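# Seat a held gear on its shaft, meshing neighbours

## Task

The left gripper starts holding a gear a little above the top of a shaft. Slide the gear onto that shaft until it sits fully down and level (not tilted against the shaft), with its teeth engaged with the two neighbouring gears. The attempt fails if the gear is forced or wedged with too much force.

## Robot and tools

Robot: two six-joint arms, left_arm and right_arm, each ending in a parallel two-finger gripper. Joint order for every arm, in calls and in results: waist (joint1), shoulder (joint2), elbow (joint3), wrist pitch (joint4), wrist yaw (joint5), wrist roll (joint6), then the gripper. Stated ranges in rad: waist -2.618 to 3.054, shoulder 0.000 to 3.142, elbow 0.000 to 3.142, wrist pitch -1.571 to 1.571, wrist yaw -1.571 to 1.571, wrist roll -2.094 to 2.094; the true ends may differ by up to 0.059 rad.

Frames: the scene frame has its origin at table-top height, midway between the arm bases; +z up, +x out over the table, left_arm on +y. Hand positions (end_effector_position, metres, the point between the finger pads) and orientations (end_effector_quat_wxyz) are reported in each arm's own base frame. left_arm base sits near (+0.006, +0.304, -0.005), right_arm near (-0.002, -0.271, -0.001). The gripper's fingers point along its +z and close along its y. Reported hand poses can be off by a few cm.

A row: one flat list of 14 numbers covering both arms, each in [-1, 1]: left waist, shoulder, elbow, wrist pitch, wrist yaw, wrist roll, left opening, then the same seven for right_arm. The six joint numbers are offsets, not poses: they are measured from the Joint targets shown at the start of the action (not from the prior row), scaled so 1.0 = 2.224 rad for waist/shoulder/elbow and 8.485 rad for the three wrist joints. Sending 0 for a joint keeps its current target. The opening number is absolute: +1 fully open (about 87 mm), +0.5 ~69 mm, 0 ~43 mm, -0.5 ~18 mm, -1 closed. To keep the gear held, keep resending the left arm's present grip command (a value about 0.04 under grip_measured at touch grips firmly); a 0 is itself a command to 43 mm and could release the gear.

execute_actions(actions, cameras): actions is a list of actions; each action is a list of up to 15 rows, one per 1/30 s step, the last row held for the remaining steps. An action that pushes a joint more than 0.059 rad beyond its range is refused for both arms; a malformed first action voids the call. An empty actions list returns state plus all camera images.

move(target, speed, blend, opening_speed, blocking, cameras): target is one 14-number row or a list of up to 15 rows, all offsets from the same current Joint targets. speed is rad/s for the joint with farthest to go (0.01 to 12.57, default 0.5), one number or one per target. blend in rad rounds corners between listed targets. opening_speed (0.2 or more, per second on the -1..+1 scale) ramps the grip. blocking=false returns early while the move runs. Result has a move: line: done, off_target (resting more than 0.035 rad from target, e.g. blocked by contact), moving, held or fault; limits=held means steps were withheld.

wait(seconds 0 to 10) lets time pass holding commands. stop brakes a running move. zoom_image(camera, region [x0,y0,x1,y1] pixels, max 504x504) enlarges part of the latest image of cam_high, cam_left_wrist or cam_right_wrist (each 896x504). read_manual gives licence text only. finished_scene(scene) ends the scene irreversibly; call nothing after it in that reply.

Results: Joint positions (rad, gripper 0 closed to 1 open), Joint velocities ("within noise" when still), Joint targets (the base for your next offsets), Joint torques (N m, include the arm's weight; joints 1-3 wrap at ±28), grip_measured (on the command scale), Tool commands, plus lines like "joint sent to its limit", "joint command not followed", MOTOR HOT, OVER-TEMPERATURE FAULT.

Suggested order: look with cameras (left wrist view helps align), check the gear is centred over the shaft, then lower slowly with small offsets, mostly via shoulder/elbow with wrist pitch compensating to keep the gear level; watch torques and off_target for resistance. If it binds, back off and adjust alignment or rotate wrist roll slightly so teeth mesh, rather than pressing. Once fully seated and flat, open gently and lift clear, then finish.

Avoid: dropping the gear or releasing it while it moves, fast contact, hard or sustained pushing (motor heat, jamming failure), touching fixtures (bar, plate, rail under the bases) or the other arm, snagging the wrist-camera cable, and anything falling off the table.

Each tool is called after ">>>" as name([rows], argument=value, ...), one row to a line, values as JSON.

## Session

>>> execute_actions(actions=[])

>>> zoom_image(camera="cam_left_wrist", region=[320, 30, 660, 330])

>>> zoom_image(camera="cam_high", region=[450, 190, 590, 320])

Scene clock: 0.00 s.
left_arm: end_effector_position=(+0.2826, -0.1438, +0.1208) grip_measured=-0.511 end_effector_quat_wxyz=(-0.008, +0.859, +0.512, +0.005) | right_arm: end_effector_position=(+0.3825, +0.0000, +0.3605) grip_measured=+1.000 end_effector_quat_wxyz=(+0.707, +0.000, +0.707, +0.000)
Joint positions: left_arm=[-0.61 1.758 1.505 -1.329 -0.015 1.457 0.244] | right_arm=[0 1.047 1.047 0 0 0 1]
Joint velocities: within noise
Joint torques (N m): no reading
Heat: left arm: 28 °C; right arm: 27 °C.
Joint targets: left_arm=[-0.607 1.747 1.512 -1.335 -0.020 1.457] | right_arm=[0.000 1.043 1.058 0.005 -0.001 0.000]
Tool commands: left_gripper/opening=-1.0 right_gripper/opening=+1.0

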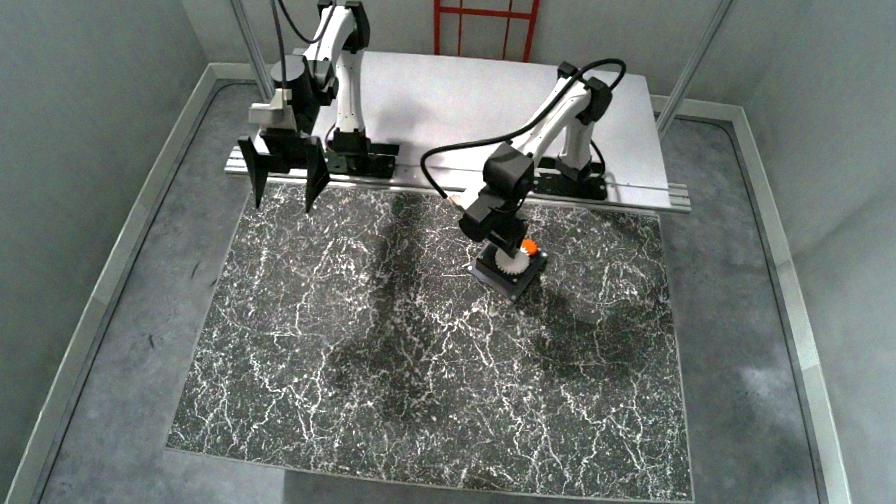

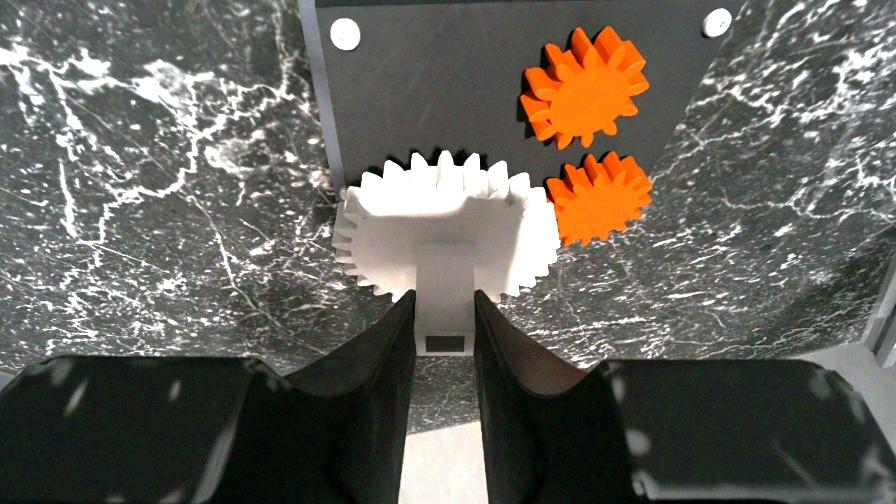

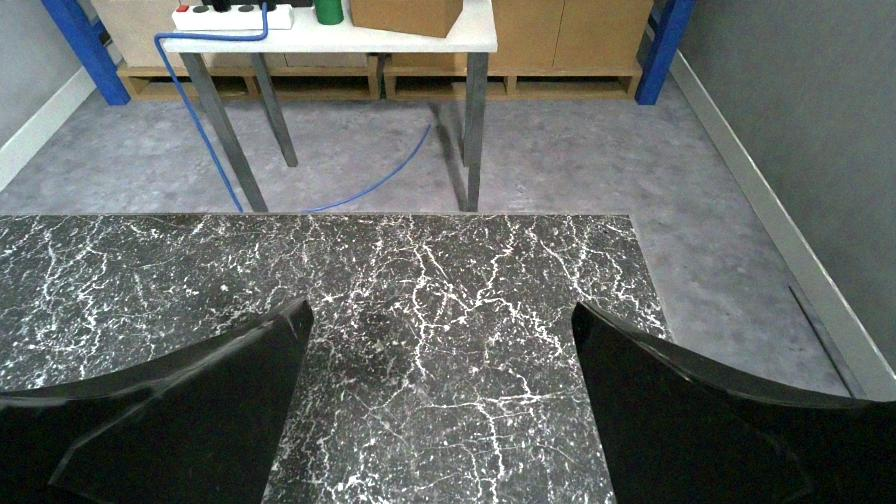

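Scaled by 1.482 from the camera's 896x504 image, which has a finer 1280x720 frame.

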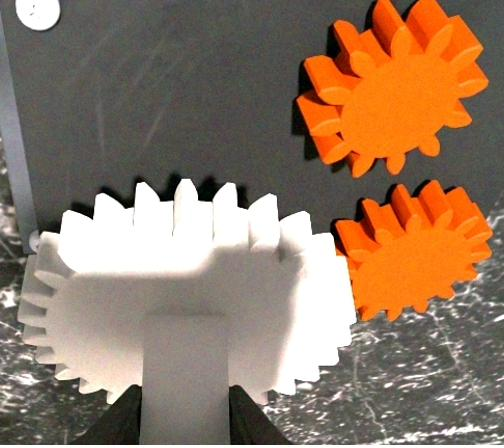

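Scaled by 3.600 from the camera's 896x504 image, which has a finer 1280x720 frame.

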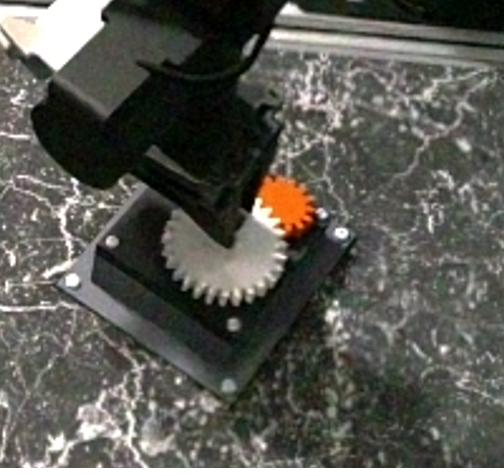

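>>> move([
  [0,0.003,0.03,-0.0075,0,0,-1,0,0,0,0,0,0,1],
  [0.052,0.0045,0.066,-0.0165,0,0,-1,0,0,0,0,0,0,1],
], speed=0.3, blend=0.05, cameras=["cam_left_wrist"])

>>> zoom_image(camera="cam_left_wrist", region=[320, 0, 680, 240])

>>> zoom_image(camera="cam_left_wrist", region=[400, 40, 520, 160])

Scene clock: 7.03 s.
left_arm: end_effector_position=(+0.2969, -0.1113, +0.1540) grip_measured=-0.511 end_effector_quat_wxyz=(-0.005, +0.829, +0.559, +0.006) | right_arm: end_effector_position=(+0.3825, +0.0000, +0.3605) grip_measured=+1.000 end_effector_quat_wxyz=(+0.707, +0.000, +0.707, +0.000)
Joint positions: left_arm=[-0.498 1.758 1.637 -1.454 -0.015 1.457 0.244] | right_arm=[0 1.047 1.047 0 0 0 1]
Joint torques (N m): left_arm=[0.5 -6.64 7.16 0.16 0.12 -0.03] | right_arm=[-0.24 -2.84 8.1 2.25 -0.07 0.09]
Heat: left arm: 29 °C; right arm: 29 °C.
Joint targets: left_arm=[-0.492 1.757 1.659 -1.475 -0.020 1.457] | right_arm=[0.000 1.043 1.058 0.005 -0.001 0.000]
move: done; blend cut to 0.0334 rad at target 1
camera_calibration:
cam_left_wrist: T_world_to_cam=[[-0.925578, 0.378548, -0.00266406, 0.315914], [0.23027, 0.568586, 0.789737, -0.107481], [0.300468, 0.73035, -0.613439, 0.228043], [0, 0, 0, 1]] pos_world=[0.248633, -0.225028, 0.225614]
Images, in order (width x height): cam_left_wrist 896x504.

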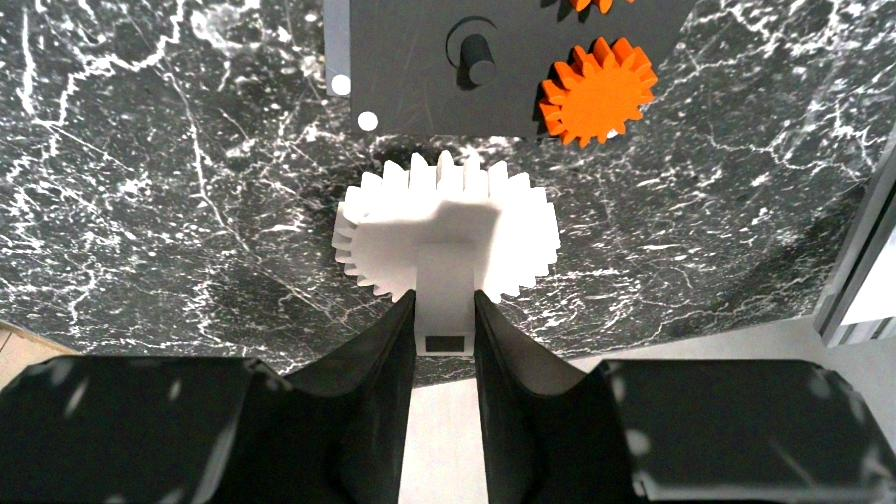

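Scaled by 1.400 from the camera's 896x504 image, which has a finer 1280x720 frame.

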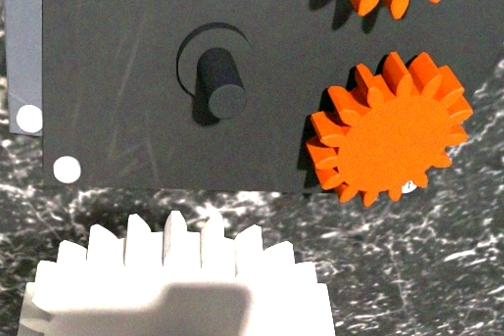

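Scaled by 4.200 from the camera's 896x504 image, which has a finer 1280x720 frame.

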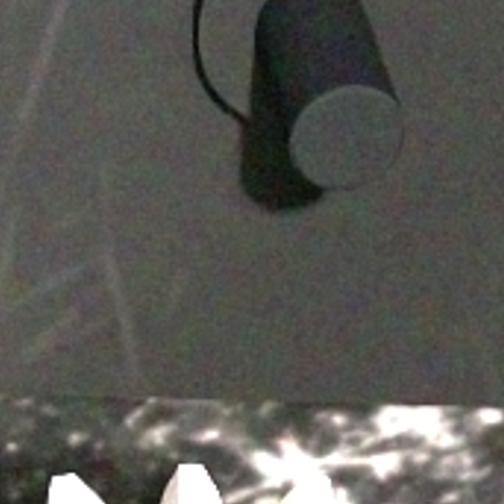

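>>> execute_actions(actions=[], cameras=["cam_high"])

>>> zoom_image(camera="cam_high", region=[460, 225, 560, 305])

>>> zoom_image(camera="cam_high", region=[485, 235, 535, 285])

Scene clock: 33.70 s.
left_arm: end_effector_position=(+0.2967, -0.1112, +0.1540) grip_measured=-0.511 end_effector_quat_wxyz=(-0.006, +0.829, +0.559, +0.006) | right_arm: end_effector_position=(+0.3825, +0.0000, +0.3605) grip_measured=+1.000 end_effector_quat_wxyz=(+0.707, +0.000, +0.707, +0.000)
Joint positions: left_arm=[-0.498 1.758 1.637 -1.454 -0.015 1.457 0.244] | right_arm=[0 1.047 1.047 0 0 0 1]
Joint velocities: within noise
Joint torques (N m): left_arm=[0.43 -6.54 6.99 0.17 0.12 -0.02] | right_arm=[-0.24 -2.84 8.09 2.25 -0.07 0.09]
Heat: left arm: 32 °C; right arm: 33 °C.
Joint targets: left_arm=[-0.492 1.757 1.659 -1.475 -0.020 1.457] | right_arm=[0.000 1.043 1.058 0.005 -0.001 0.000]
Tool commands: left_gripper/opening=-1.0 right_gripper/opening=+1.0
Images, in order (width x height): cam_high 896x504.

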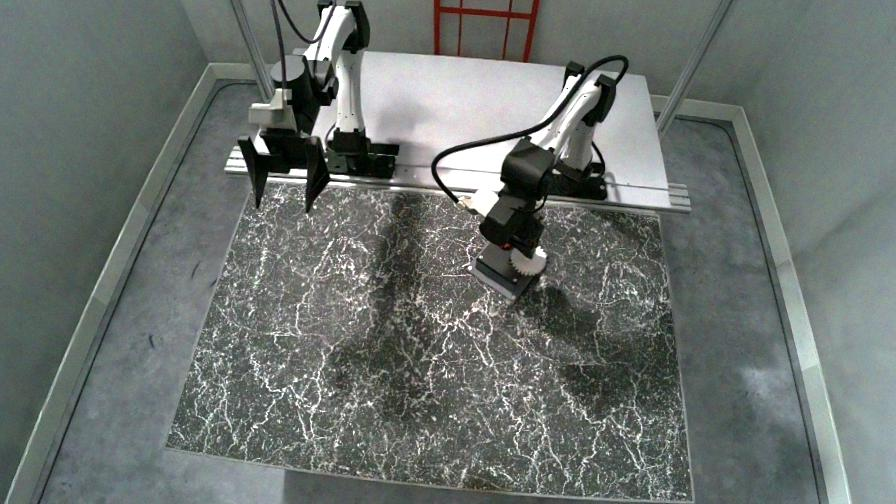

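Scaled by 5.040 from the camera's 896x504 image, which has a finer 1280x720 frame.

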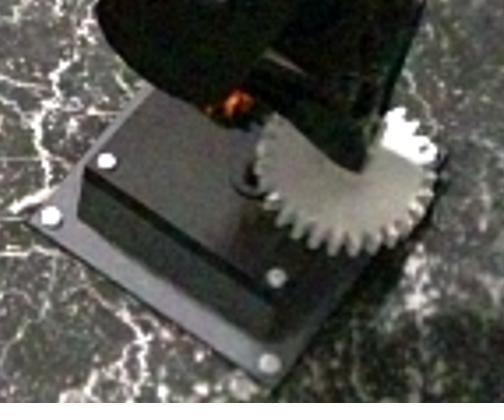

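Scaled by 10.080 from the camera's 896x504 image, which has a finer 1280x720 frame.

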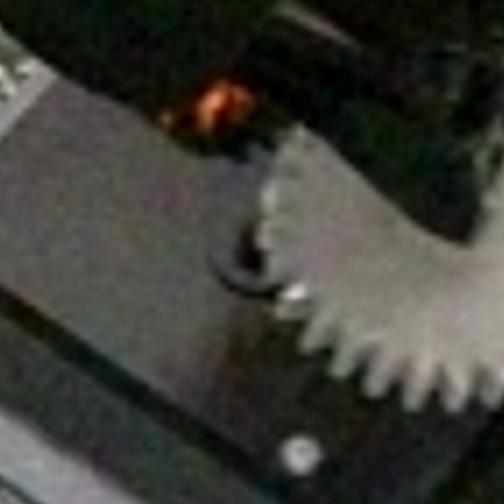

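>>> move(target=[-0.0742,-0.0944,-0.1565,0.0317,-0.0189,0,-1,0,0,0,0,0,0,1], speed=0.3, cameras=["cam_left_wrist"])

>>> zoom_image(camera="cam_left_wrist", region=[320, 0, 680, 240])

>>> zoom_image(camera="cam_left_wrist", region=[390, 50, 510, 170])

Scene clock: 55.27 s.
left_arm: end_effector_position=(+0.2751, -0.1224, +0.1324) grip_measured=-0.511 end_effector_quat_wxyz=(+0.011, +0.864, +0.495, +0.094) | right_arm: end_effector_position=(+0.3825, +0.0000, +0.3605) grip_measured=+1.000 end_effector_quat_wxyz=(+0.707, +0.000, +0.707, +0.000)
Joint positions: left_arm=[-0.651 1.582 1.321 -1.216 -0.164 1.457 0.244] | right_arm=[0 1.047 1.047 0 0 0 1]
Joint torques (N m): left_arm=[-0.68 -8.05 4.77 0.62 -0.09 0] | right_arm=[-0.24 -2.84 8.09 2.25 -0.07 0.09]
Heat: left arm: 33 °C; right arm: 34 °C.
Joint targets: left_arm=[-0.657 1.547 1.311 -1.206 -0.181 1.457] | right_arm=[0.000 1.043 1.058 0.005 -0.001 0.000]
move: done
camera_calibration:
cam_left_wrist: T_world_to_cam=[[-0.850346, 0.513272, -0.116032, 0.310676], [0.172103, 0.479635, 0.860425, -0.0833077], [0.497285, 0.71169, -0.496191, 0.157518], [0, 0, 0, 1]] pos_world=[0.200188, -0.231607, 0.185887]
Images, in order (width x height): cam_left_wrist 896x504.

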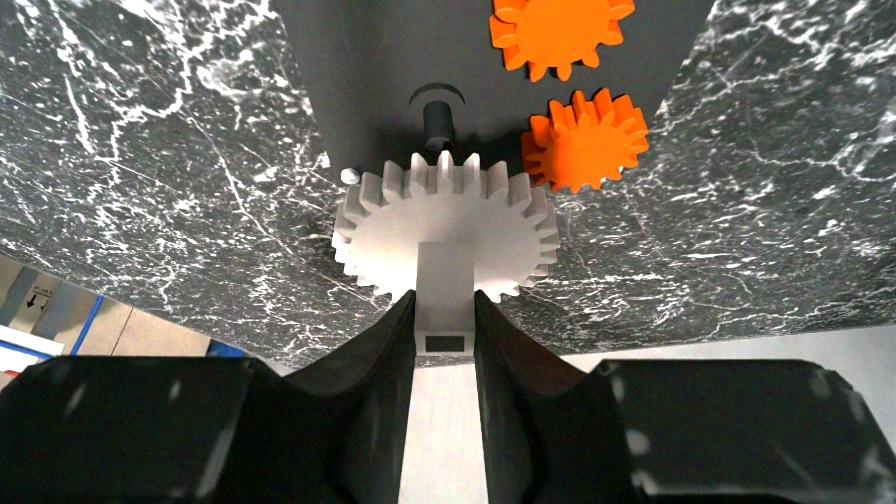

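Scaled by 1.400 from the camera's 896x504 image, which has a finer 1280x720 frame.

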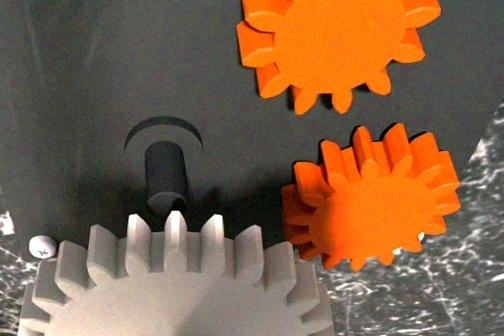

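Scaled by 4.200 from the camera's 896x504 image, which has a finer 1280x720 frame.

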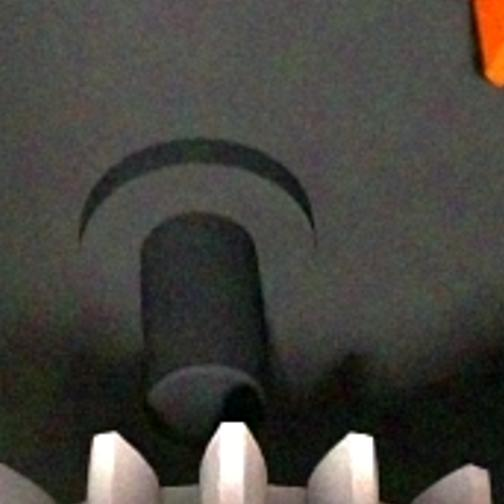

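>>> move(target=[-0.0407,-0.0121,-0.0513,0.0144,-0.0031,0,-1,0,0,0,0,0,0,1], speed=0.12, cameras=["cam_left_wrist"])

>>> zoom_image(camera="cam_left_wrist", region=[320, 30, 660, 330])

Scene clock: 80.47 s.
left_arm: end_effector_position=(+0.2658, -0.1406, +0.1162) grip_measured=-0.511 end_effector_quat_wxyz=(+0.025, +0.881, +0.457, +0.116) | right_arm: end_effector_position=(+0.3825, +0.0000, +0.3605) grip_measured=+1.000 end_effector_quat_wxyz=(+0.707, +0.000, +0.707, +0.000)
Joint positions: left_arm=[-0.74 1.549 1.21 -1.103 -0.201 1.457 0.244] | right_arm=[0 1.047 1.047 0 0 0 1]
Joint torques (N m): left_arm=[-0.79 -7.39 4.53 0.81 -0.03 -0.05] | right_arm=[-0.25 -2.84 8.1 2.25 -0.07 0.1]
Heat: left arm: 34 °C; right arm: 35 °C.
Joint targets: left_arm=[-0.747 1.520 1.197 -1.084 -0.207 1.457] | right_arm=[0.000 1.043 1.058 0.005 -0.001 0.000]
move: done
camera_calibration:
cam_left_wrist: T_world_to_cam=[[-0.797031, 0.583929, -0.15417, 0.310356], [0.168572, 0.460227, 0.871651, -0.0621762], [0.579935, 0.668744, -0.465249, 0.135413], [0, 0, 0, 1]] pos_world=[0.179314, -0.243167, 0.165044]
Images, in order (width x height): cam_left_wrist 896x504.

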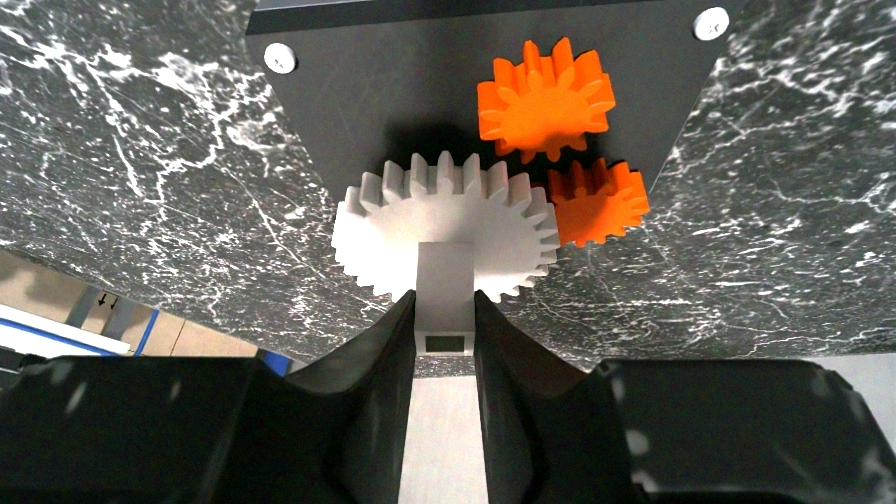

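Scaled by 1.482 from the camera's 896x504 image, which has a finer 1280x720 frame.

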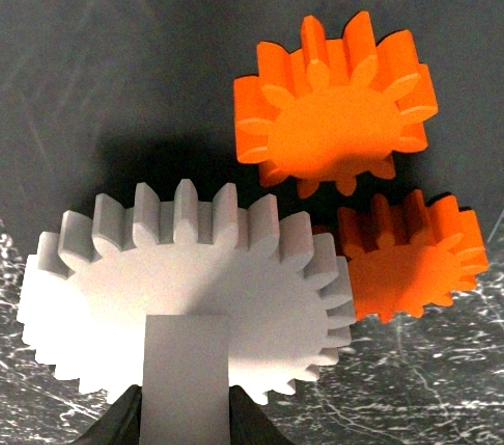

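>>> move(target=[0.0288,0.0112,0.0193,-0.0007,0.0118,0,-1,0,0,0,0,0,0,1], speed=0.1, cameras=["cam_left_wrist","cam_high"])

>>> zoom_image(camera="cam_left_wrist", region=[320, 30, 660, 330])

>>> zoom_image(camera="cam_high", region=[465, 220, 555, 310])

Scene clock: 134.13 s.
left_arm: end_effector_position=(+0.2681, -0.1394, +0.1155) grip_measured=-0.511 end_effector_quat_wxyz=(+0.042, +0.873, +0.477, +0.088) | right_arm: end_effector_position=(+0.3825, +0.0000, +0.3605) grip_measured=+1.000 end_effector_quat_wxyz=(+0.707, +0.000, +0.707, +0.000)
Joint positions: left_arm=[-0.693 1.547 1.223 -1.103 -0.131 1.457 0.244] | right_arm=[0 1.047 1.047 0 0 0 1]
Joint torques (N m): left_arm=[0.7 -5.16 6.97 0.74 0.38 -0.03] | right_arm=[-0.24 -2.84 8.1 2.25 -0.07 0.1]
Heat: left arm: 35 °C; right arm: 37 °C.
Joint targets: left_arm=[-0.683 1.545 1.240 -1.090 -0.106 1.457] | right_arm=[0.000 1.043 1.058 0.005 -0.001 0.000]
move: done
camera_calibration:
cam_left_wrist: T_world_to_cam=[[-0.823714, 0.543551, -0.161393, 0.313756], [0.17885, 0.519185, 0.835739, -0.0528656], [0.53806, 0.659545, -0.524874, 0.149742], [0, 0, 0, 1]] pos_world=[0.18733, -0.241857, 0.173415]
Images, in order (width x height): cam_high 896x504, cam_left_wrist 896x504.

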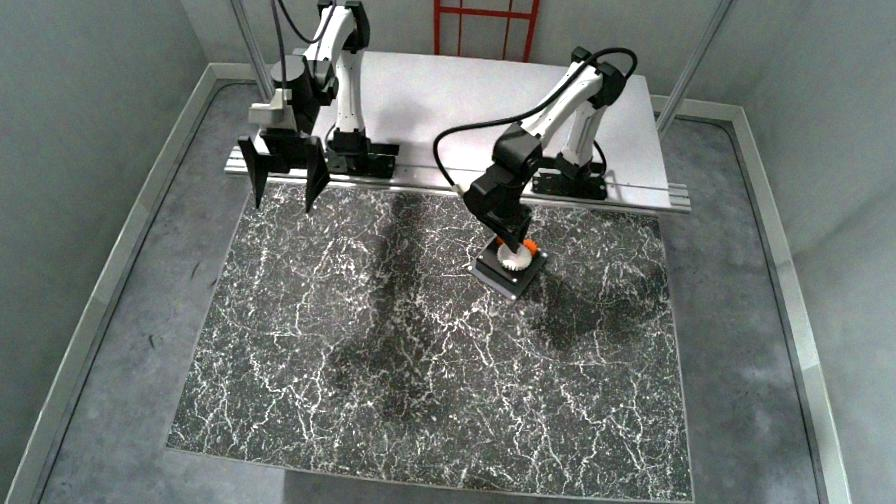

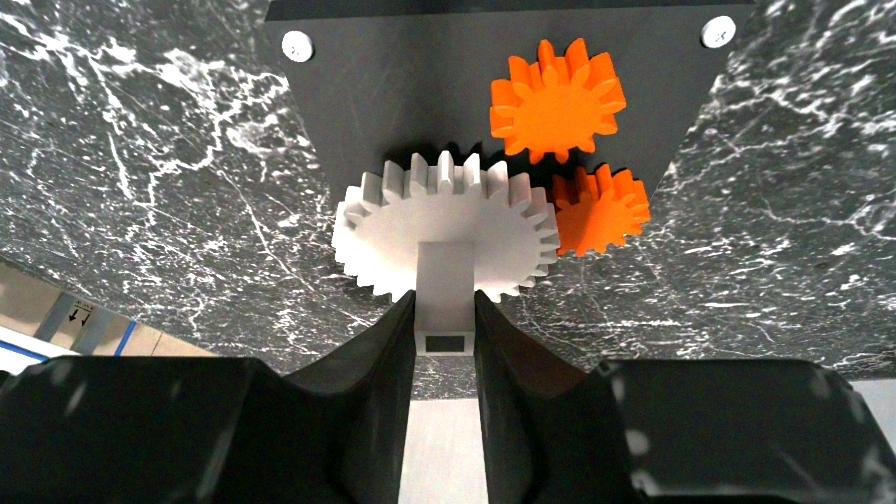

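Scaled by 1.482 from the camera's 896x504 image, which has a finer 1280x720 frame.

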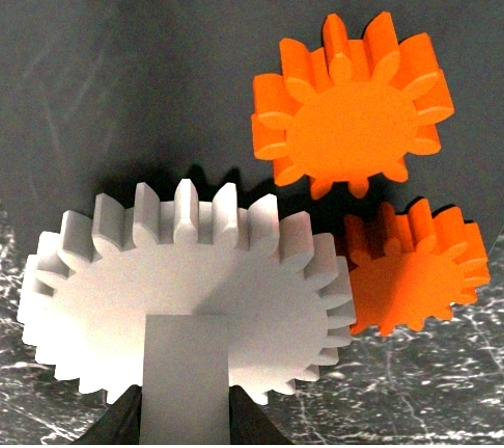

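Scaled by 5.600 from the camera's 896x504 image, which has a finer 1280x720 frame.

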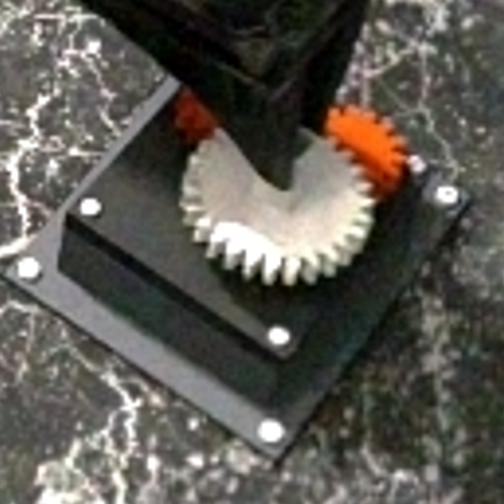

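>>> move(target=[0,0,-0.0225,0.0046,0,0,-1,0,0,0,0,0,0,1], speed=0.07)

>>> move(target=[0,0,-0.006,0.0016,0,0,-1,0,0,0,0,0,0,1], speed=0.05)

Scene clock: 157.77 s.
left_arm: end_effector_position=(+0.2688, -0.1400, +0.1150) grip_measured=-0.511 end_effector_quat_wxyz=(+0.046, +0.873, +0.478, +0.089) | right_arm: end_effector_position=(+0.3825, +0.0000, +0.3605) grip_measured=+1.000 end_effector_quat_wxyz=(+0.707, +0.000, +0.707, +0.000)
Joint positions: left_arm=[-0.693 1.544 1.217 -1.092 -0.131 1.457 0.244] | right_arm=[0 1.047 1.047 0 0 0 1]
Joint torques (N m): left_arm=[0.8 -5.04 3.38 1.06 0.38 -0.02] | right_arm=[-0.24 -2.84 8.1 2.25 -0.06 0.09]
Heat: left arm: 34 °C; right arm: 37 °C.
Joint targets: left_arm=[-0.683 1.545 1.190 -1.051 -0.107 1.457] | right_arm=[0.000 1.043 1.058 0.005 -0.001 0.000]
move: off_target (left_arm); left_arm: the wrist pitch is farthest, 0.041 rad from its target

Scene clock: 158.47 s.
left_arm: end_effector_position=(+0.2686, -0.1398, +0.1147) grip_measured=-0.511 end_effector_quat_wxyz=(+0.049, +0.873, +0.478, +0.090) | right_arm: end_effector_position=(+0.3825, +0.0000, +0.3605) grip_measured=+1.000 end_effector_quat_wxyz=(+0.707, +0.000, +0.707, +0.000)
Joint positions: left_arm=[-0.693 1.537 1.208 -1.083 -0.131 1.457 0.244] | right_arm=[0 1.047 1.047 0 0 0 1]
Joint torques (N m): left_arm=[0.75 -4.41 3.15 1.13 0.38 -0.02] | right_arm=[-0.23 -2.84 8.09 2.25 -0.07 0.09]
Heat: left arm: 34 °C; right arm: 37 °C.
Joint targets: left_arm=[-0.683 1.545 1.177 -1.037 -0.107 1.457] | right_arm=[0.000 1.043 1.058 0.005 -0.001 0.000]
move: off_target (left_arm); left_arm: the wrist pitch is farthest, 0.045 rad from its target

>>> move(target=[-0.0108,0,0.006,-0.002,0.002,0,-1,0,0,0,0,0,0,1], speed=0.03)

>>> move(target=[-0.0032,0,0,0,0,0,-1,0,0,0,0,0,0,1], speed=0.02)

>>> move(target=[-0.0032,0,0,0,0,0,-1,0,0,0,0,0,0,1], speed=0.02)

Scene clock: 168.33 s.
left_arm: end_effector_position=(+0.2678, -0.1414, +0.1147) grip_measured=-0.511 end_effector_quat_wxyz=(+0.049, +0.874, +0.475, +0.090) | right_arm: end_effector_position=(+0.3825, +0.0000, +0.3605) grip_measured=+1.000 end_effector_quat_wxyz=(+0.707, +0.000, +0.707, +0.000)
Joint positions: left_arm=[-0.699 1.537 1.208 -1.083 -0.131 1.457 0.244] | right_arm=[0 1.047 1.047 0 0 0 1]
Joint torques (N m): left_arm=[-0.96 -4.34 4.23 0.94 0.6 -0.04] | right_arm=[-0.24 -2.84 8.1 2.25 -0.07 0.09]
Heat: left arm: 33 °C; right arm: 38 °C.
Joint targets: left_arm=[-0.707 1.545 1.190 -1.054 -0.090 1.457] | right_arm=[0.000 1.043 1.058 0.005 -0.001 0.000]
move: off_target (left_arm); left_arm: the wrist yaw is farthest, 0.041 rad from its target

Scene clock: 169.03 s.
left_arm: end_effector_position=(+0.2677, -0.1418, +0.1150) grip_measured=-0.511 end_effector_quat_wxyz=(+0.049, +0.875, +0.474, +0.092) | right_arm: end_effector_position=(+0.3825, +0.0000, +0.3605) grip_measured=+1.000 end_effector_quat_wxyz=(+0.707, +0.000, +0.707, +0.000)
Joint positions: left_arm=[-0.703 1.537 1.208 -1.083 -0.136 1.457 0.244] | right_arm=[0 1.047 1.047 0 0 0 1]
Joint torques (N m): left_arm=[-1.24 -4.44 4.18 0.96 0.65 -0.04] | right_arm=[-0.24 -2.84 8.09 2.25 -0.07 0.09]
Heat: left arm: 33 °C; right arm: 38 °C.
Joint targets: left_arm=[-0.714 1.545 1.190 -1.054 -0.090 1.457] | right_arm=[0.000 1.043 1.058 0.005 -0.001 0.000]
move: off_target (left_arm); left_arm: the wrist yaw is farthest, 0.046 rad from its target

Scene clock: 169.73 s.
left_arm: end_effector_position=(+0.2671, -0.1433, +0.1151) grip_measured=-0.511 end_effector_quat_wxyz=(+0.049, +0.876, +0.471, +0.093) | right_arm: end_effector_position=(+0.3825, +0.0000, +0.3605) grip_measured=+1.000 end_effector_quat_wxyz=(+0.707, +0.000, +0.707, +0.000)
Joint positions: left_arm=[-0.709 1.537 1.208 -1.082 -0.138 1.457 0.244] | right_arm=[0 1.047 1.047 0 0 0 1]
Joint torques (N m): left_arm=[-1.24 -4.37 4.26 0.94 0.69 -0.02] | right_arm=[-0.24 -2.84 8.1 2.25 -0.07 0.09]
Heat: left arm: 33 °C; right arm: 38 °C.
Joint targets: left_arm=[-0.721 1.545 1.190 -1.054 -0.090 1.457] | right_arm=[0.000 1.043 1.058 0.005 -0.001 0.000]
move: off_target (left_arm); left_arm: the wrist yaw is farthest, 0.048 rad from its target

>>> move(target=[-0.0032,0,0,0,0,0,-1,0,0,0,0,0,0,1], speed=0.02)

>>> move(target=[-0.0032,0,0,0,0,0,-1,0,0,0,0,0,0,1], speed=0.02)

>>> move(target=[-0.0032,0,0,0,0,0,-1,0,0,0,0,0,0,1], speed=0.02, cameras=["cam_left_wrist"])

>>> zoom_image(camera="cam_left_wrist", region=[320, 30, 660, 330])

Scene clock: 176.00 s.
left_arm: end_effector_position=(+0.2647, -0.1463, +0.1125) grip_measured=-0.511 end_effector_quat_wxyz=(+0.050, +0.879, +0.467, +0.090) | right_arm: end_effector_position=(+0.3825, +0.0000, +0.3605) grip_measured=+1.000 end_effector_quat_wxyz=(+0.707, +0.000, +0.707, +0.000)
Joint positions: left_arm=[-0.718 1.537 1.199 -1.075 -0.131 1.457 0.244] | right_arm=[0 1.047 1.047 0 0 0 1]
Joint torques (N m): left_arm=[-1.09 -4.44 4.85 0.86 0.6 -0.05] | right_arm=[-0.24 -2.84 8.1 2.25 -0.07 0.09]
Heat: left arm: 33 °C; right arm: 38 °C.
Joint targets: left_arm=[-0.728 1.545 1.190 -1.054 -0.090 1.457] | right_arm=[0.000 1.043 1.058 0.005 -0.001 0.000]
move: off_target (left_arm); left_arm: the wrist yaw is farthest, 0.041 rad from its target

Scene clock: 176.70 s.
left_arm: end_effector_position=(+0.2647, -0.1464, +0.1125) grip_measured=-0.511 end_effector_quat_wxyz=(+0.050, +0.879, +0.466, +0.090) | right_arm: end_effector_position=(+0.3825, +0.0000, +0.3605) grip_measured=+1.000 end_effector_quat_wxyz=(+0.707, +0.000, +0.707, +0.000)
Joint positions: left_arm=[-0.719 1.537 1.199 -1.075 -0.131 1.457 0.244] | right_arm=[0 1.047 1.047 0 0 0 1]
Joint torques (N m): left_arm=[-1.7 -4.34 4.86 0.87 0.61 -0.05] | right_arm=[-0.24 -2.84 8.1 2.25 -0.07 0.09]
Heat: left arm: 33 °C; right arm: 38 °C.
Joint targets: left_arm=[-0.736 1.545 1.190 -1.054 -0.090 1.457] | right_arm=[0.000 1.043 1.058 0.005 -0.001 0.000]
move: off_target (left_arm); left_arm: the wrist yaw is farthest, 0.041 rad from its target

Scene clock: 177.43 s.
left_arm: end_effector_position=(+0.2646, -0.1469, +0.1127) grip_measured=-0.511 end_effector_quat_wxyz=(+0.050, +0.879, +0.465, +0.091) | right_arm: end_effector_position=(+0.3825, +0.0000, +0.3605) grip_measured=+1.000 end_effector_quat_wxyz=(+0.707, +0.000, +0.707, +0.000)
Joint positions: left_arm=[-0.722 1.537 1.199 -1.074 -0.135 1.457 0.244] | right_arm=[0 1.047 1.047 0 0 0 1]
Joint torques (N m): left_arm=[-1.96 -4.37 4.83 0.87 0.63 -0.02] | right_arm=[-0.24 -2.84 8.1 2.25 -0.06 0.09]
Heat: left arm: 33 °C; right arm: 38 °C.
Joint targets: left_arm=[-0.743 1.545 1.190 -1.054 -0.090 1.457] | right_arm=[0.000 1.043 1.058 0.005 -0.001 0.000]
move: off_target (left_arm); left_arm: the wrist yaw is farthest, 0.045 rad from its target
camera_calibration:
cam_left_wrist: T_world_to_cam=[[-0.805859, 0.565256, -0.176287, 0.314656], [0.182433, 0.520276, 0.834285, -0.0466654], [0.563302, 0.640155, -0.52239, 0.145324], [0, 0, 0, 1]] pos_world=[0.18022, -0.246612, 0.170318]
Images, in order (width x height): cam_left_wrist 896x504.

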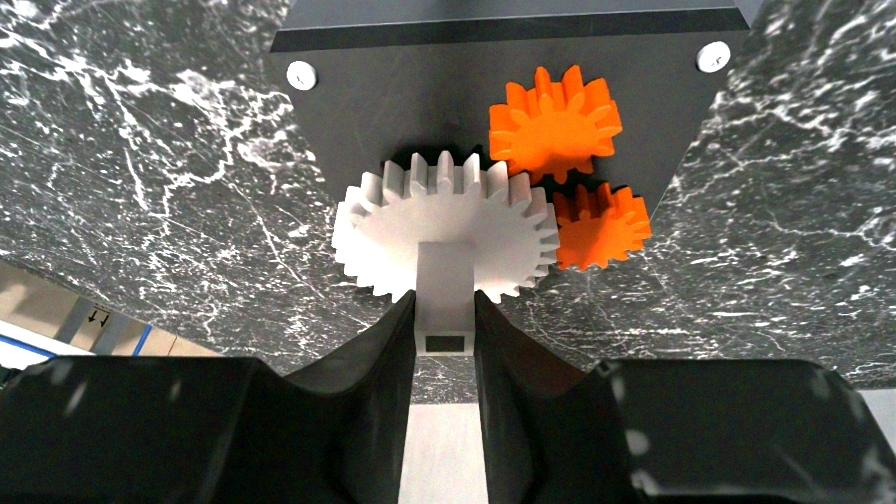

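Scaled by 1.482 from the camera's 896x504 image, which has a finer 1280x720 frame.

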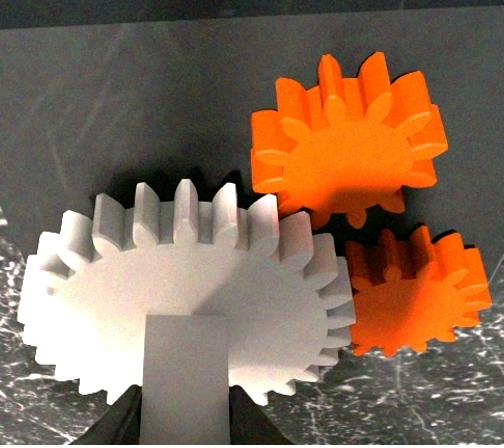

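>>> move(target=[0.0063,0,-0.007,0.0018,-0.0012,0,-1,0,0,0,0,0,0,1], speed=0.06)

>>> move(target=[0,0,-0.007,0.0018,0,0,-1,0,0,0,0,0,0,1], speed=0.06)

Scene clock: 182.30 s.
left_arm: end_effector_position=(+0.2648, -0.1465, +0.1116) grip_measured=-0.511 end_effector_quat_wxyz=(+0.049, +0.879, +0.465, +0.092) | right_arm: end_effector_position=(+0.3825, +0.0000, +0.3605) grip_measured=+1.000 end_effector_quat_wxyz=(+0.707, +0.000, +0.707, +0.000)
Joint positions: left_arm=[-0.722 1.537 1.194 -1.07 -0.137 1.457 0.244] | right_arm=[0 1.047 1.047 0 0 0 1]
Joint torques (N m): left_arm=[-0.8 -4.36 4.05 0.95 0.56 -0.04] | right_arm=[-0.24 -2.84 8.09 2.25 -0.07 0.09]
Heat: left arm: 32 °C; right arm: 38 °C.
Joint targets: left_arm=[-0.729 1.545 1.174 -1.039 -0.100 1.457] | right_arm=[0.000 1.043 1.058 0.005 -0.001 0.000]
move: off_target (left_arm); left_arm: the wrist yaw is farthest, 0.037 rad from its target

Scene clock: 183.07 s.
left_arm: end_effector_position=(+0.2659, -0.1455, +0.1097) grip_measured=-0.511 end_effector_quat_wxyz=(+0.049, +0.878, +0.465, +0.096) | right_arm: end_effector_position=(+0.3825, +0.0000, +0.3605) grip_measured=+1.000 end_effector_quat_wxyz=(+0.707, +0.000, +0.707, +0.000)
Joint positions: left_arm=[-0.722 1.537 1.184 -1.057 -0.146 1.457 0.244] | right_arm=[0 1.047 1.047 0 0 0 1]
Joint torques (N m): left_arm=[-0.81 -4.41 3.56 0.96 0.65 -0.02] | right_arm=[-0.24 -2.84 8.1 2.25 -0.06 0.09]
Heat: left arm: 32 °C; right arm: 38 °C.
Joint targets: left_arm=[-0.729 1.545 1.159 -1.024 -0.100 1.457] | right_arm=[0.000 1.043 1.058 0.005 -0.001 0.000]
move: off_target (left_arm); left_arm: the wrist yaw is farthest, 0.046 rad from its target

>>> move(target=[0.001,0,0,0,-0.0077,0,-1,0,0,0,0,0,0,1], speed=0.1)

>>> move(target=[0,0,-0.006,0.0015,0,0,-1,0,0,0,0,0,0,1], speed=0.06, cameras=["cam_left_wrist"])

>>> zoom_image(camera="cam_left_wrist", region=[320, 30, 660, 330])

Scene clock: 188.97 s.
left_arm: end_effector_position=(+0.2672, -0.1436, +0.1097) grip_measured=-0.511 end_effector_quat_wxyz=(+0.046, +0.878, +0.466, +0.103) | right_arm: end_effector_position=(+0.3825, +0.0000, +0.3605) grip_measured=+1.000 end_effector_quat_wxyz=(+0.707, +0.000, +0.707, +0.000)
Joint positions: left_arm=[-0.722 1.537 1.18 -1.053 -0.159 1.457 0.244] | right_arm=[0 1.047 1.047 0 0 0 1]
Joint torques (N m): left_arm=[-0.54 -4.37 3.89 0.92 0.01 -0.02] | right_arm=[-0.23 -2.84 8.1 2.25 -0.07 0.09]
Heat: left arm: 32 °C; right arm: 38 °C.
Joint targets: left_arm=[-0.726 1.545 1.159 -1.024 -0.165 1.457] | right_arm=[0.000 1.043 1.058 0.005 -0.001 0.000]
move: done

Scene clock: 189.67 s.
left_arm: end_effector_position=(+0.2675, -0.1420, +0.1089) grip_measured=-0.511 end_effector_quat_wxyz=(+0.043, +0.877, +0.466, +0.106) | right_arm: end_effector_position=(+0.3825, +0.0000, +0.3605) grip_measured=+1.000 end_effector_quat_wxyz=(+0.707, +0.000, +0.707, +0.000)
Joint positions: left_arm=[-0.722 1.537 1.175 -1.051 -0.168 1.457 0.244] | right_arm=[0 1.047 1.047 0 0 0 1]
Joint torques (N m): left_arm=[-0.54 -4.42 3.23 1.05 0.1 -0.02] | right_arm=[-0.24 -2.84 8.1 2.25 -0.07 0.09]
Heat: left arm: 32 °C; right arm: 38 °C.
Joint targets: left_arm=[-0.726 1.545 1.146 -1.011 -0.165 1.457] | right_arm=[0.000 1.043 1.058 0.005 -0.001 0.000]
move: off_target (left_arm); left_arm: the wrist pitch is farthest, 0.040 rad from its target
camera_calibration:
cam_left_wrist: T_world_to_cam=[[-0.805021, 0.565443, -0.179484, 0.313631], [0.161751, 0.500289, 0.850616, -0.0456245], [0.570769, 0.655732, -0.494205, 0.135724], [0, 0, 0, 1]] pos_world=[0.182393, -0.243513, 0.162176]
Images, in order (width x height): cam_left_wrist 896x504.

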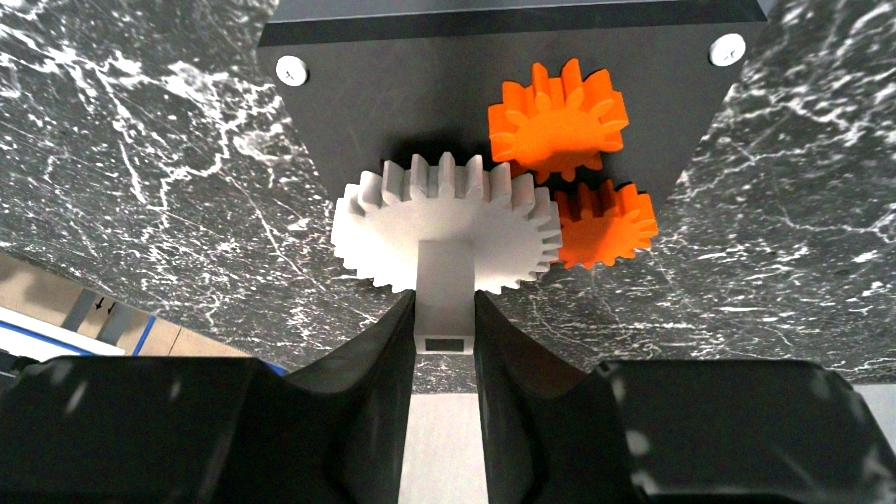

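Scaled by 1.482 from the camera's 896x504 image, which has a finer 1280x720 frame.

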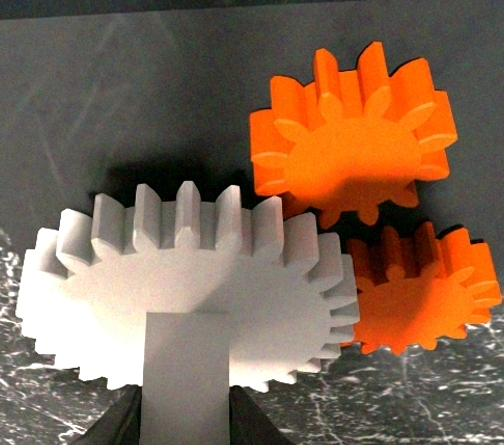

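>>> move(target=[-0.001,0,0.004,-0.001,0.0047,0,-1,0,0,0,0,0,0,1], speed=0.06, cameras=["cam_left_wrist"])

>>> zoom_image(camera="cam_left_wrist", region=[320, 30, 660, 330])

Scene clock: 196.83 s.
left_arm: end_effector_position=(+0.2673, -0.1422, +0.1089) grip_measured=-0.511 end_effector_quat_wxyz=(+0.044, +0.878, +0.465, +0.106) | right_arm: end_effector_position=(+0.3825, +0.0000, +0.3605) grip_measured=+1.000 end_effector_quat_wxyz=(+0.707, +0.000, +0.707, +0.000)
Joint positions: left_arm=[-0.722 1.537 1.175 -1.051 -0.167 1.457 0.244] | right_arm=[0 1.047 1.047 0 0 0 1]
Joint torques (N m): left_arm=[-0.66 -4.37 3.97 0.97 0.58 -0.03] | right_arm=[-0.25 -2.84 8.1 2.25 -0.07 0.09]
Heat: left arm: 32 °C; right arm: 38 °C.
Joint targets: left_arm=[-0.729 1.545 1.154 -1.020 -0.125 1.457] | right_arm=[0.000 1.043 1.058 0.005 -0.001 0.000]
move: off_target (left_arm); left_arm: the wrist yaw is farthest, 0.042 rad from its target
camera_calibration:
cam_left_wrist: T_world_to_cam=[[-0.804596, 0.566077, -0.179393, 0.313646], [0.162405, 0.500349, 0.850456, -0.0455695], [0.571183, 0.65514, -0.494512, 0.1358], [0, 0, 0, 1]] pos_world=[0.182193, -0.243715, 0.162175]
Images, in order (width x height): cam_left_wrist 896x504.

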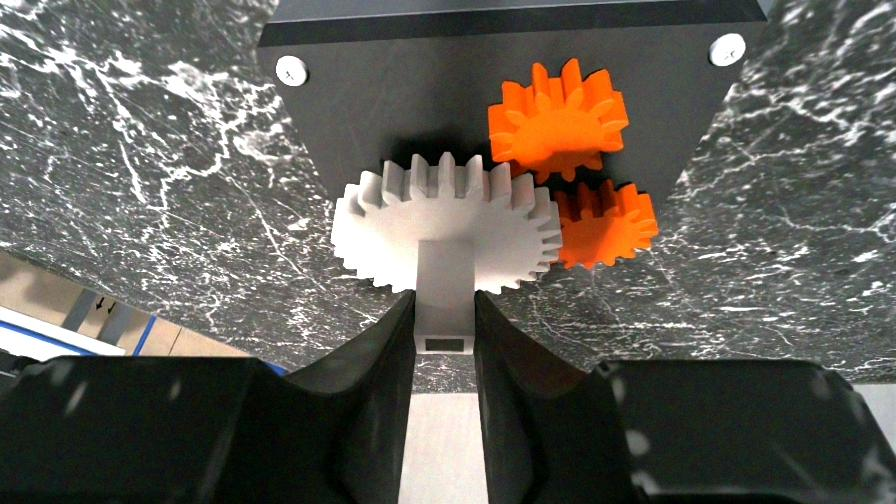

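Scaled by 1.482 from the camera's 896x504 image, which has a finer 1280x720 frame.

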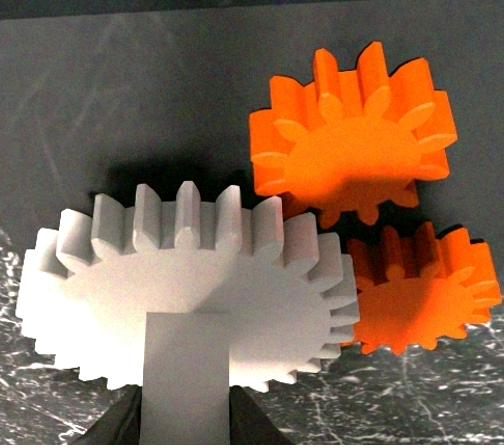

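>>> move(target=[0.0175,0,0.004,-0.001,0.0059,0,-1,0,0,0,0,0,0,1], speed=0.06, cameras=["cam_left_wrist"])

>>> zoom_image(camera="cam_left_wrist", region=[320, 30, 660, 330])

Scene clock: 207.77 s.
left_arm: end_effector_position=(+0.2676, -0.1422, +0.1081) grip_measured=-0.511 end_effector_quat_wxyz=(+0.049, +0.875, +0.472, +0.095) | right_arm: end_effector_position=(+0.3825, +0.0000, +0.3605) grip_measured=+1.000 end_effector_quat_wxyz=(+0.707, +0.000, +0.707, +0.000)
Joint positions: left_arm=[-0.708 1.537 1.178 -1.051 -0.142 1.457 0.244] | right_arm=[0 1.047 1.047 0 0 0 1]
Joint torques (N m): left_arm=[1.52 -4.44 4.36 0.89 0.9 -0.04] | right_arm=[-0.24 -2.84 8.1 2.25 -0.07 0.09]
Heat: left arm: 32 °C; right arm: 39 °C.
Joint targets: left_arm=[-0.690 1.545 1.163 -1.028 -0.075 1.457] | right_arm=[0.000 1.043 1.058 0.005 -0.001 0.000]
move: off_target (left_arm); left_arm: the wrist yaw is farthest, 0.067 rad from its target
camera_calibration:
cam_left_wrist: T_world_to_cam=[[-0.813155, 0.553491, -0.180073, 0.314314], [0.168413, 0.519885, 0.83747, -0.0424167], [0.55715, 0.650666, -0.515963, 0.140723], [0, 0, 0, 1]] pos_world=[0.184326, -0.243482, 0.16473]
Images, in order (width x height): cam_left_wrist 896x504.

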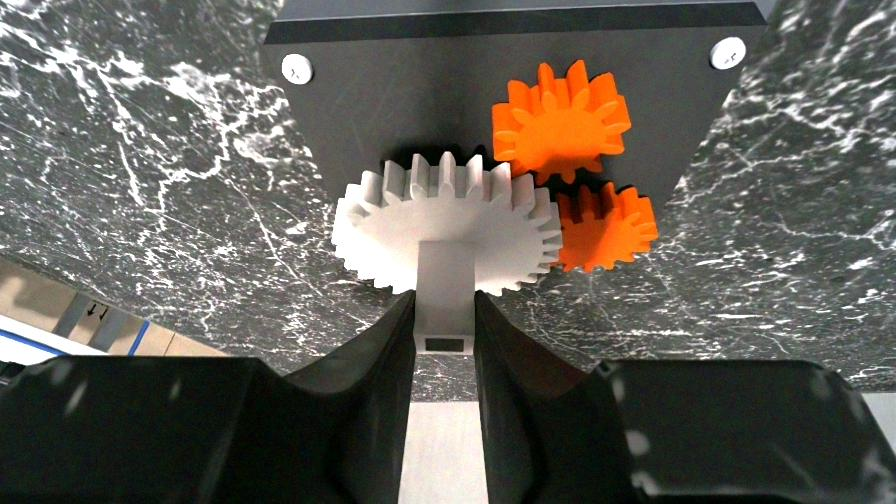

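Scaled by 1.482 from the camera's 896x504 image, which has a finer 1280x720 frame.

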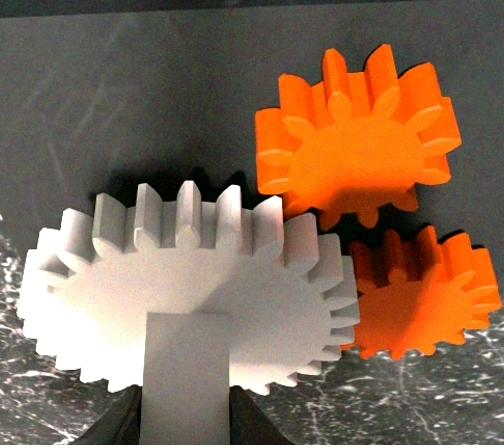

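>>> move(target=[-0.002,0,-0.009,0.0024,0,0,-1,0,0,0,0,0,0,1], speed=0.06)

>>> move(target=[0,-0.004,-0.007,0.0006,0,0.0085,-1,0,0,0,0,0,0,1], speed=0.06)

>>> move(target=[0,0.008,0.008,0,0,-0.017,-1,0,0,0,0,0,0,1], speed=0.06)

Scene clock: 216.03 s.
left_arm: end_effector_position=(+0.2676, -0.1422, +0.1081) grip_measured=-0.511 end_effector_quat_wxyz=(+0.049, +0.875, +0.472, +0.095) | right_arm: end_effector_position=(+0.3825, +0.0000, +0.3605) grip_measured=+1.000 end_effector_quat_wxyz=(+0.707, +0.000, +0.707, +0.000)
Joint positions: left_arm=[-0.708 1.537 1.178 -1.051 -0.142 1.457 0.244] | right_arm=[0 1.047 1.047 0 0 0 1]
Joint torques (N m): left_arm=[1.11 -4.42 2.8 1.07 0.88 -0.04] | right_arm=[-0.24 -2.84 8.1 2.25 -0.07 0.09]
Heat: left arm: 31 °C; right arm: 39 °C.
Joint targets: left_arm=[-0.694 1.545 1.143 -1.008 -0.075 1.457] | right_arm=[0.000 1.043 1.058 0.005 -0.001 0.000]
move: off_target (left_arm); left_arm: the wrist yaw is farthest, 0.067 rad from its target

Scene clock: 217.63 s.
left_arm: end_effector_position=(+0.2673, -0.1422, +0.1081) grip_measured=-0.511 end_effector_quat_wxyz=(+0.048, +0.888, +0.446, +0.096) | right_arm: end_effector_position=(+0.3825, +0.0000, +0.3605) grip_measured=+1.000 end_effector_quat_wxyz=(+0.707, +0.000, +0.707, +0.000)
Joint positions: left_arm=[-0.708 1.524 1.164 -1.046 -0.14 1.515 0.244] | right_arm=[0 1.047 1.047 0 0 0 1]
Joint torques (N m): left_arm=[1.05 -3.95 2.66 1.1 0.87 0.12] | right_arm=[-0.24 -2.84 8.12 2.25 -0.06 0.09]
Heat: left arm: 31 °C; right arm: 39 °C.
Joint targets: left_arm=[-0.694 1.536 1.128 -1.003 -0.075 1.530] | right_arm=[0.000 1.043 1.058 0.005 -0.001 0.000]
move: off_target (left_arm); left_arm: the wrist yaw is farthest, 0.065 rad from its target

Scene clock: 220.47 s.
left_arm: end_effector_position=(+0.2667, -0.1421, +0.1083) grip_measured=-0.510 end_effector_quat_wxyz=(+0.060, +0.865, +0.489, +0.097) | right_arm: end_effector_position=(+0.3825, +0.0000, +0.3605) grip_measured=+1.000 end_effector_quat_wxyz=(+0.707, +0.000, +0.707, +0.000)
Joint positions: left_arm=[-0.708 1.524 1.166 -1.033 -0.141 1.417 0.245] | right_arm=[0 1.047 1.047 0 0 0 1]
Joint torques (N m): left_arm=[0.99 -2.7 3.95 0.99 0.88 -0.39] | right_arm=[-0.23 -2.84 8.1 2.25 -0.07 0.09]
Heat: left arm: 31 °C; right arm: 39 °C.
Joint targets: left_arm=[-0.694 1.553 1.146 -1.002 -0.075 1.385] | right_arm=[0.000 1.043 1.058 0.005 -0.001 0.000]
move: off_target (left_arm); left_arm: the wrist yaw is farthest, 0.066 rad from its target


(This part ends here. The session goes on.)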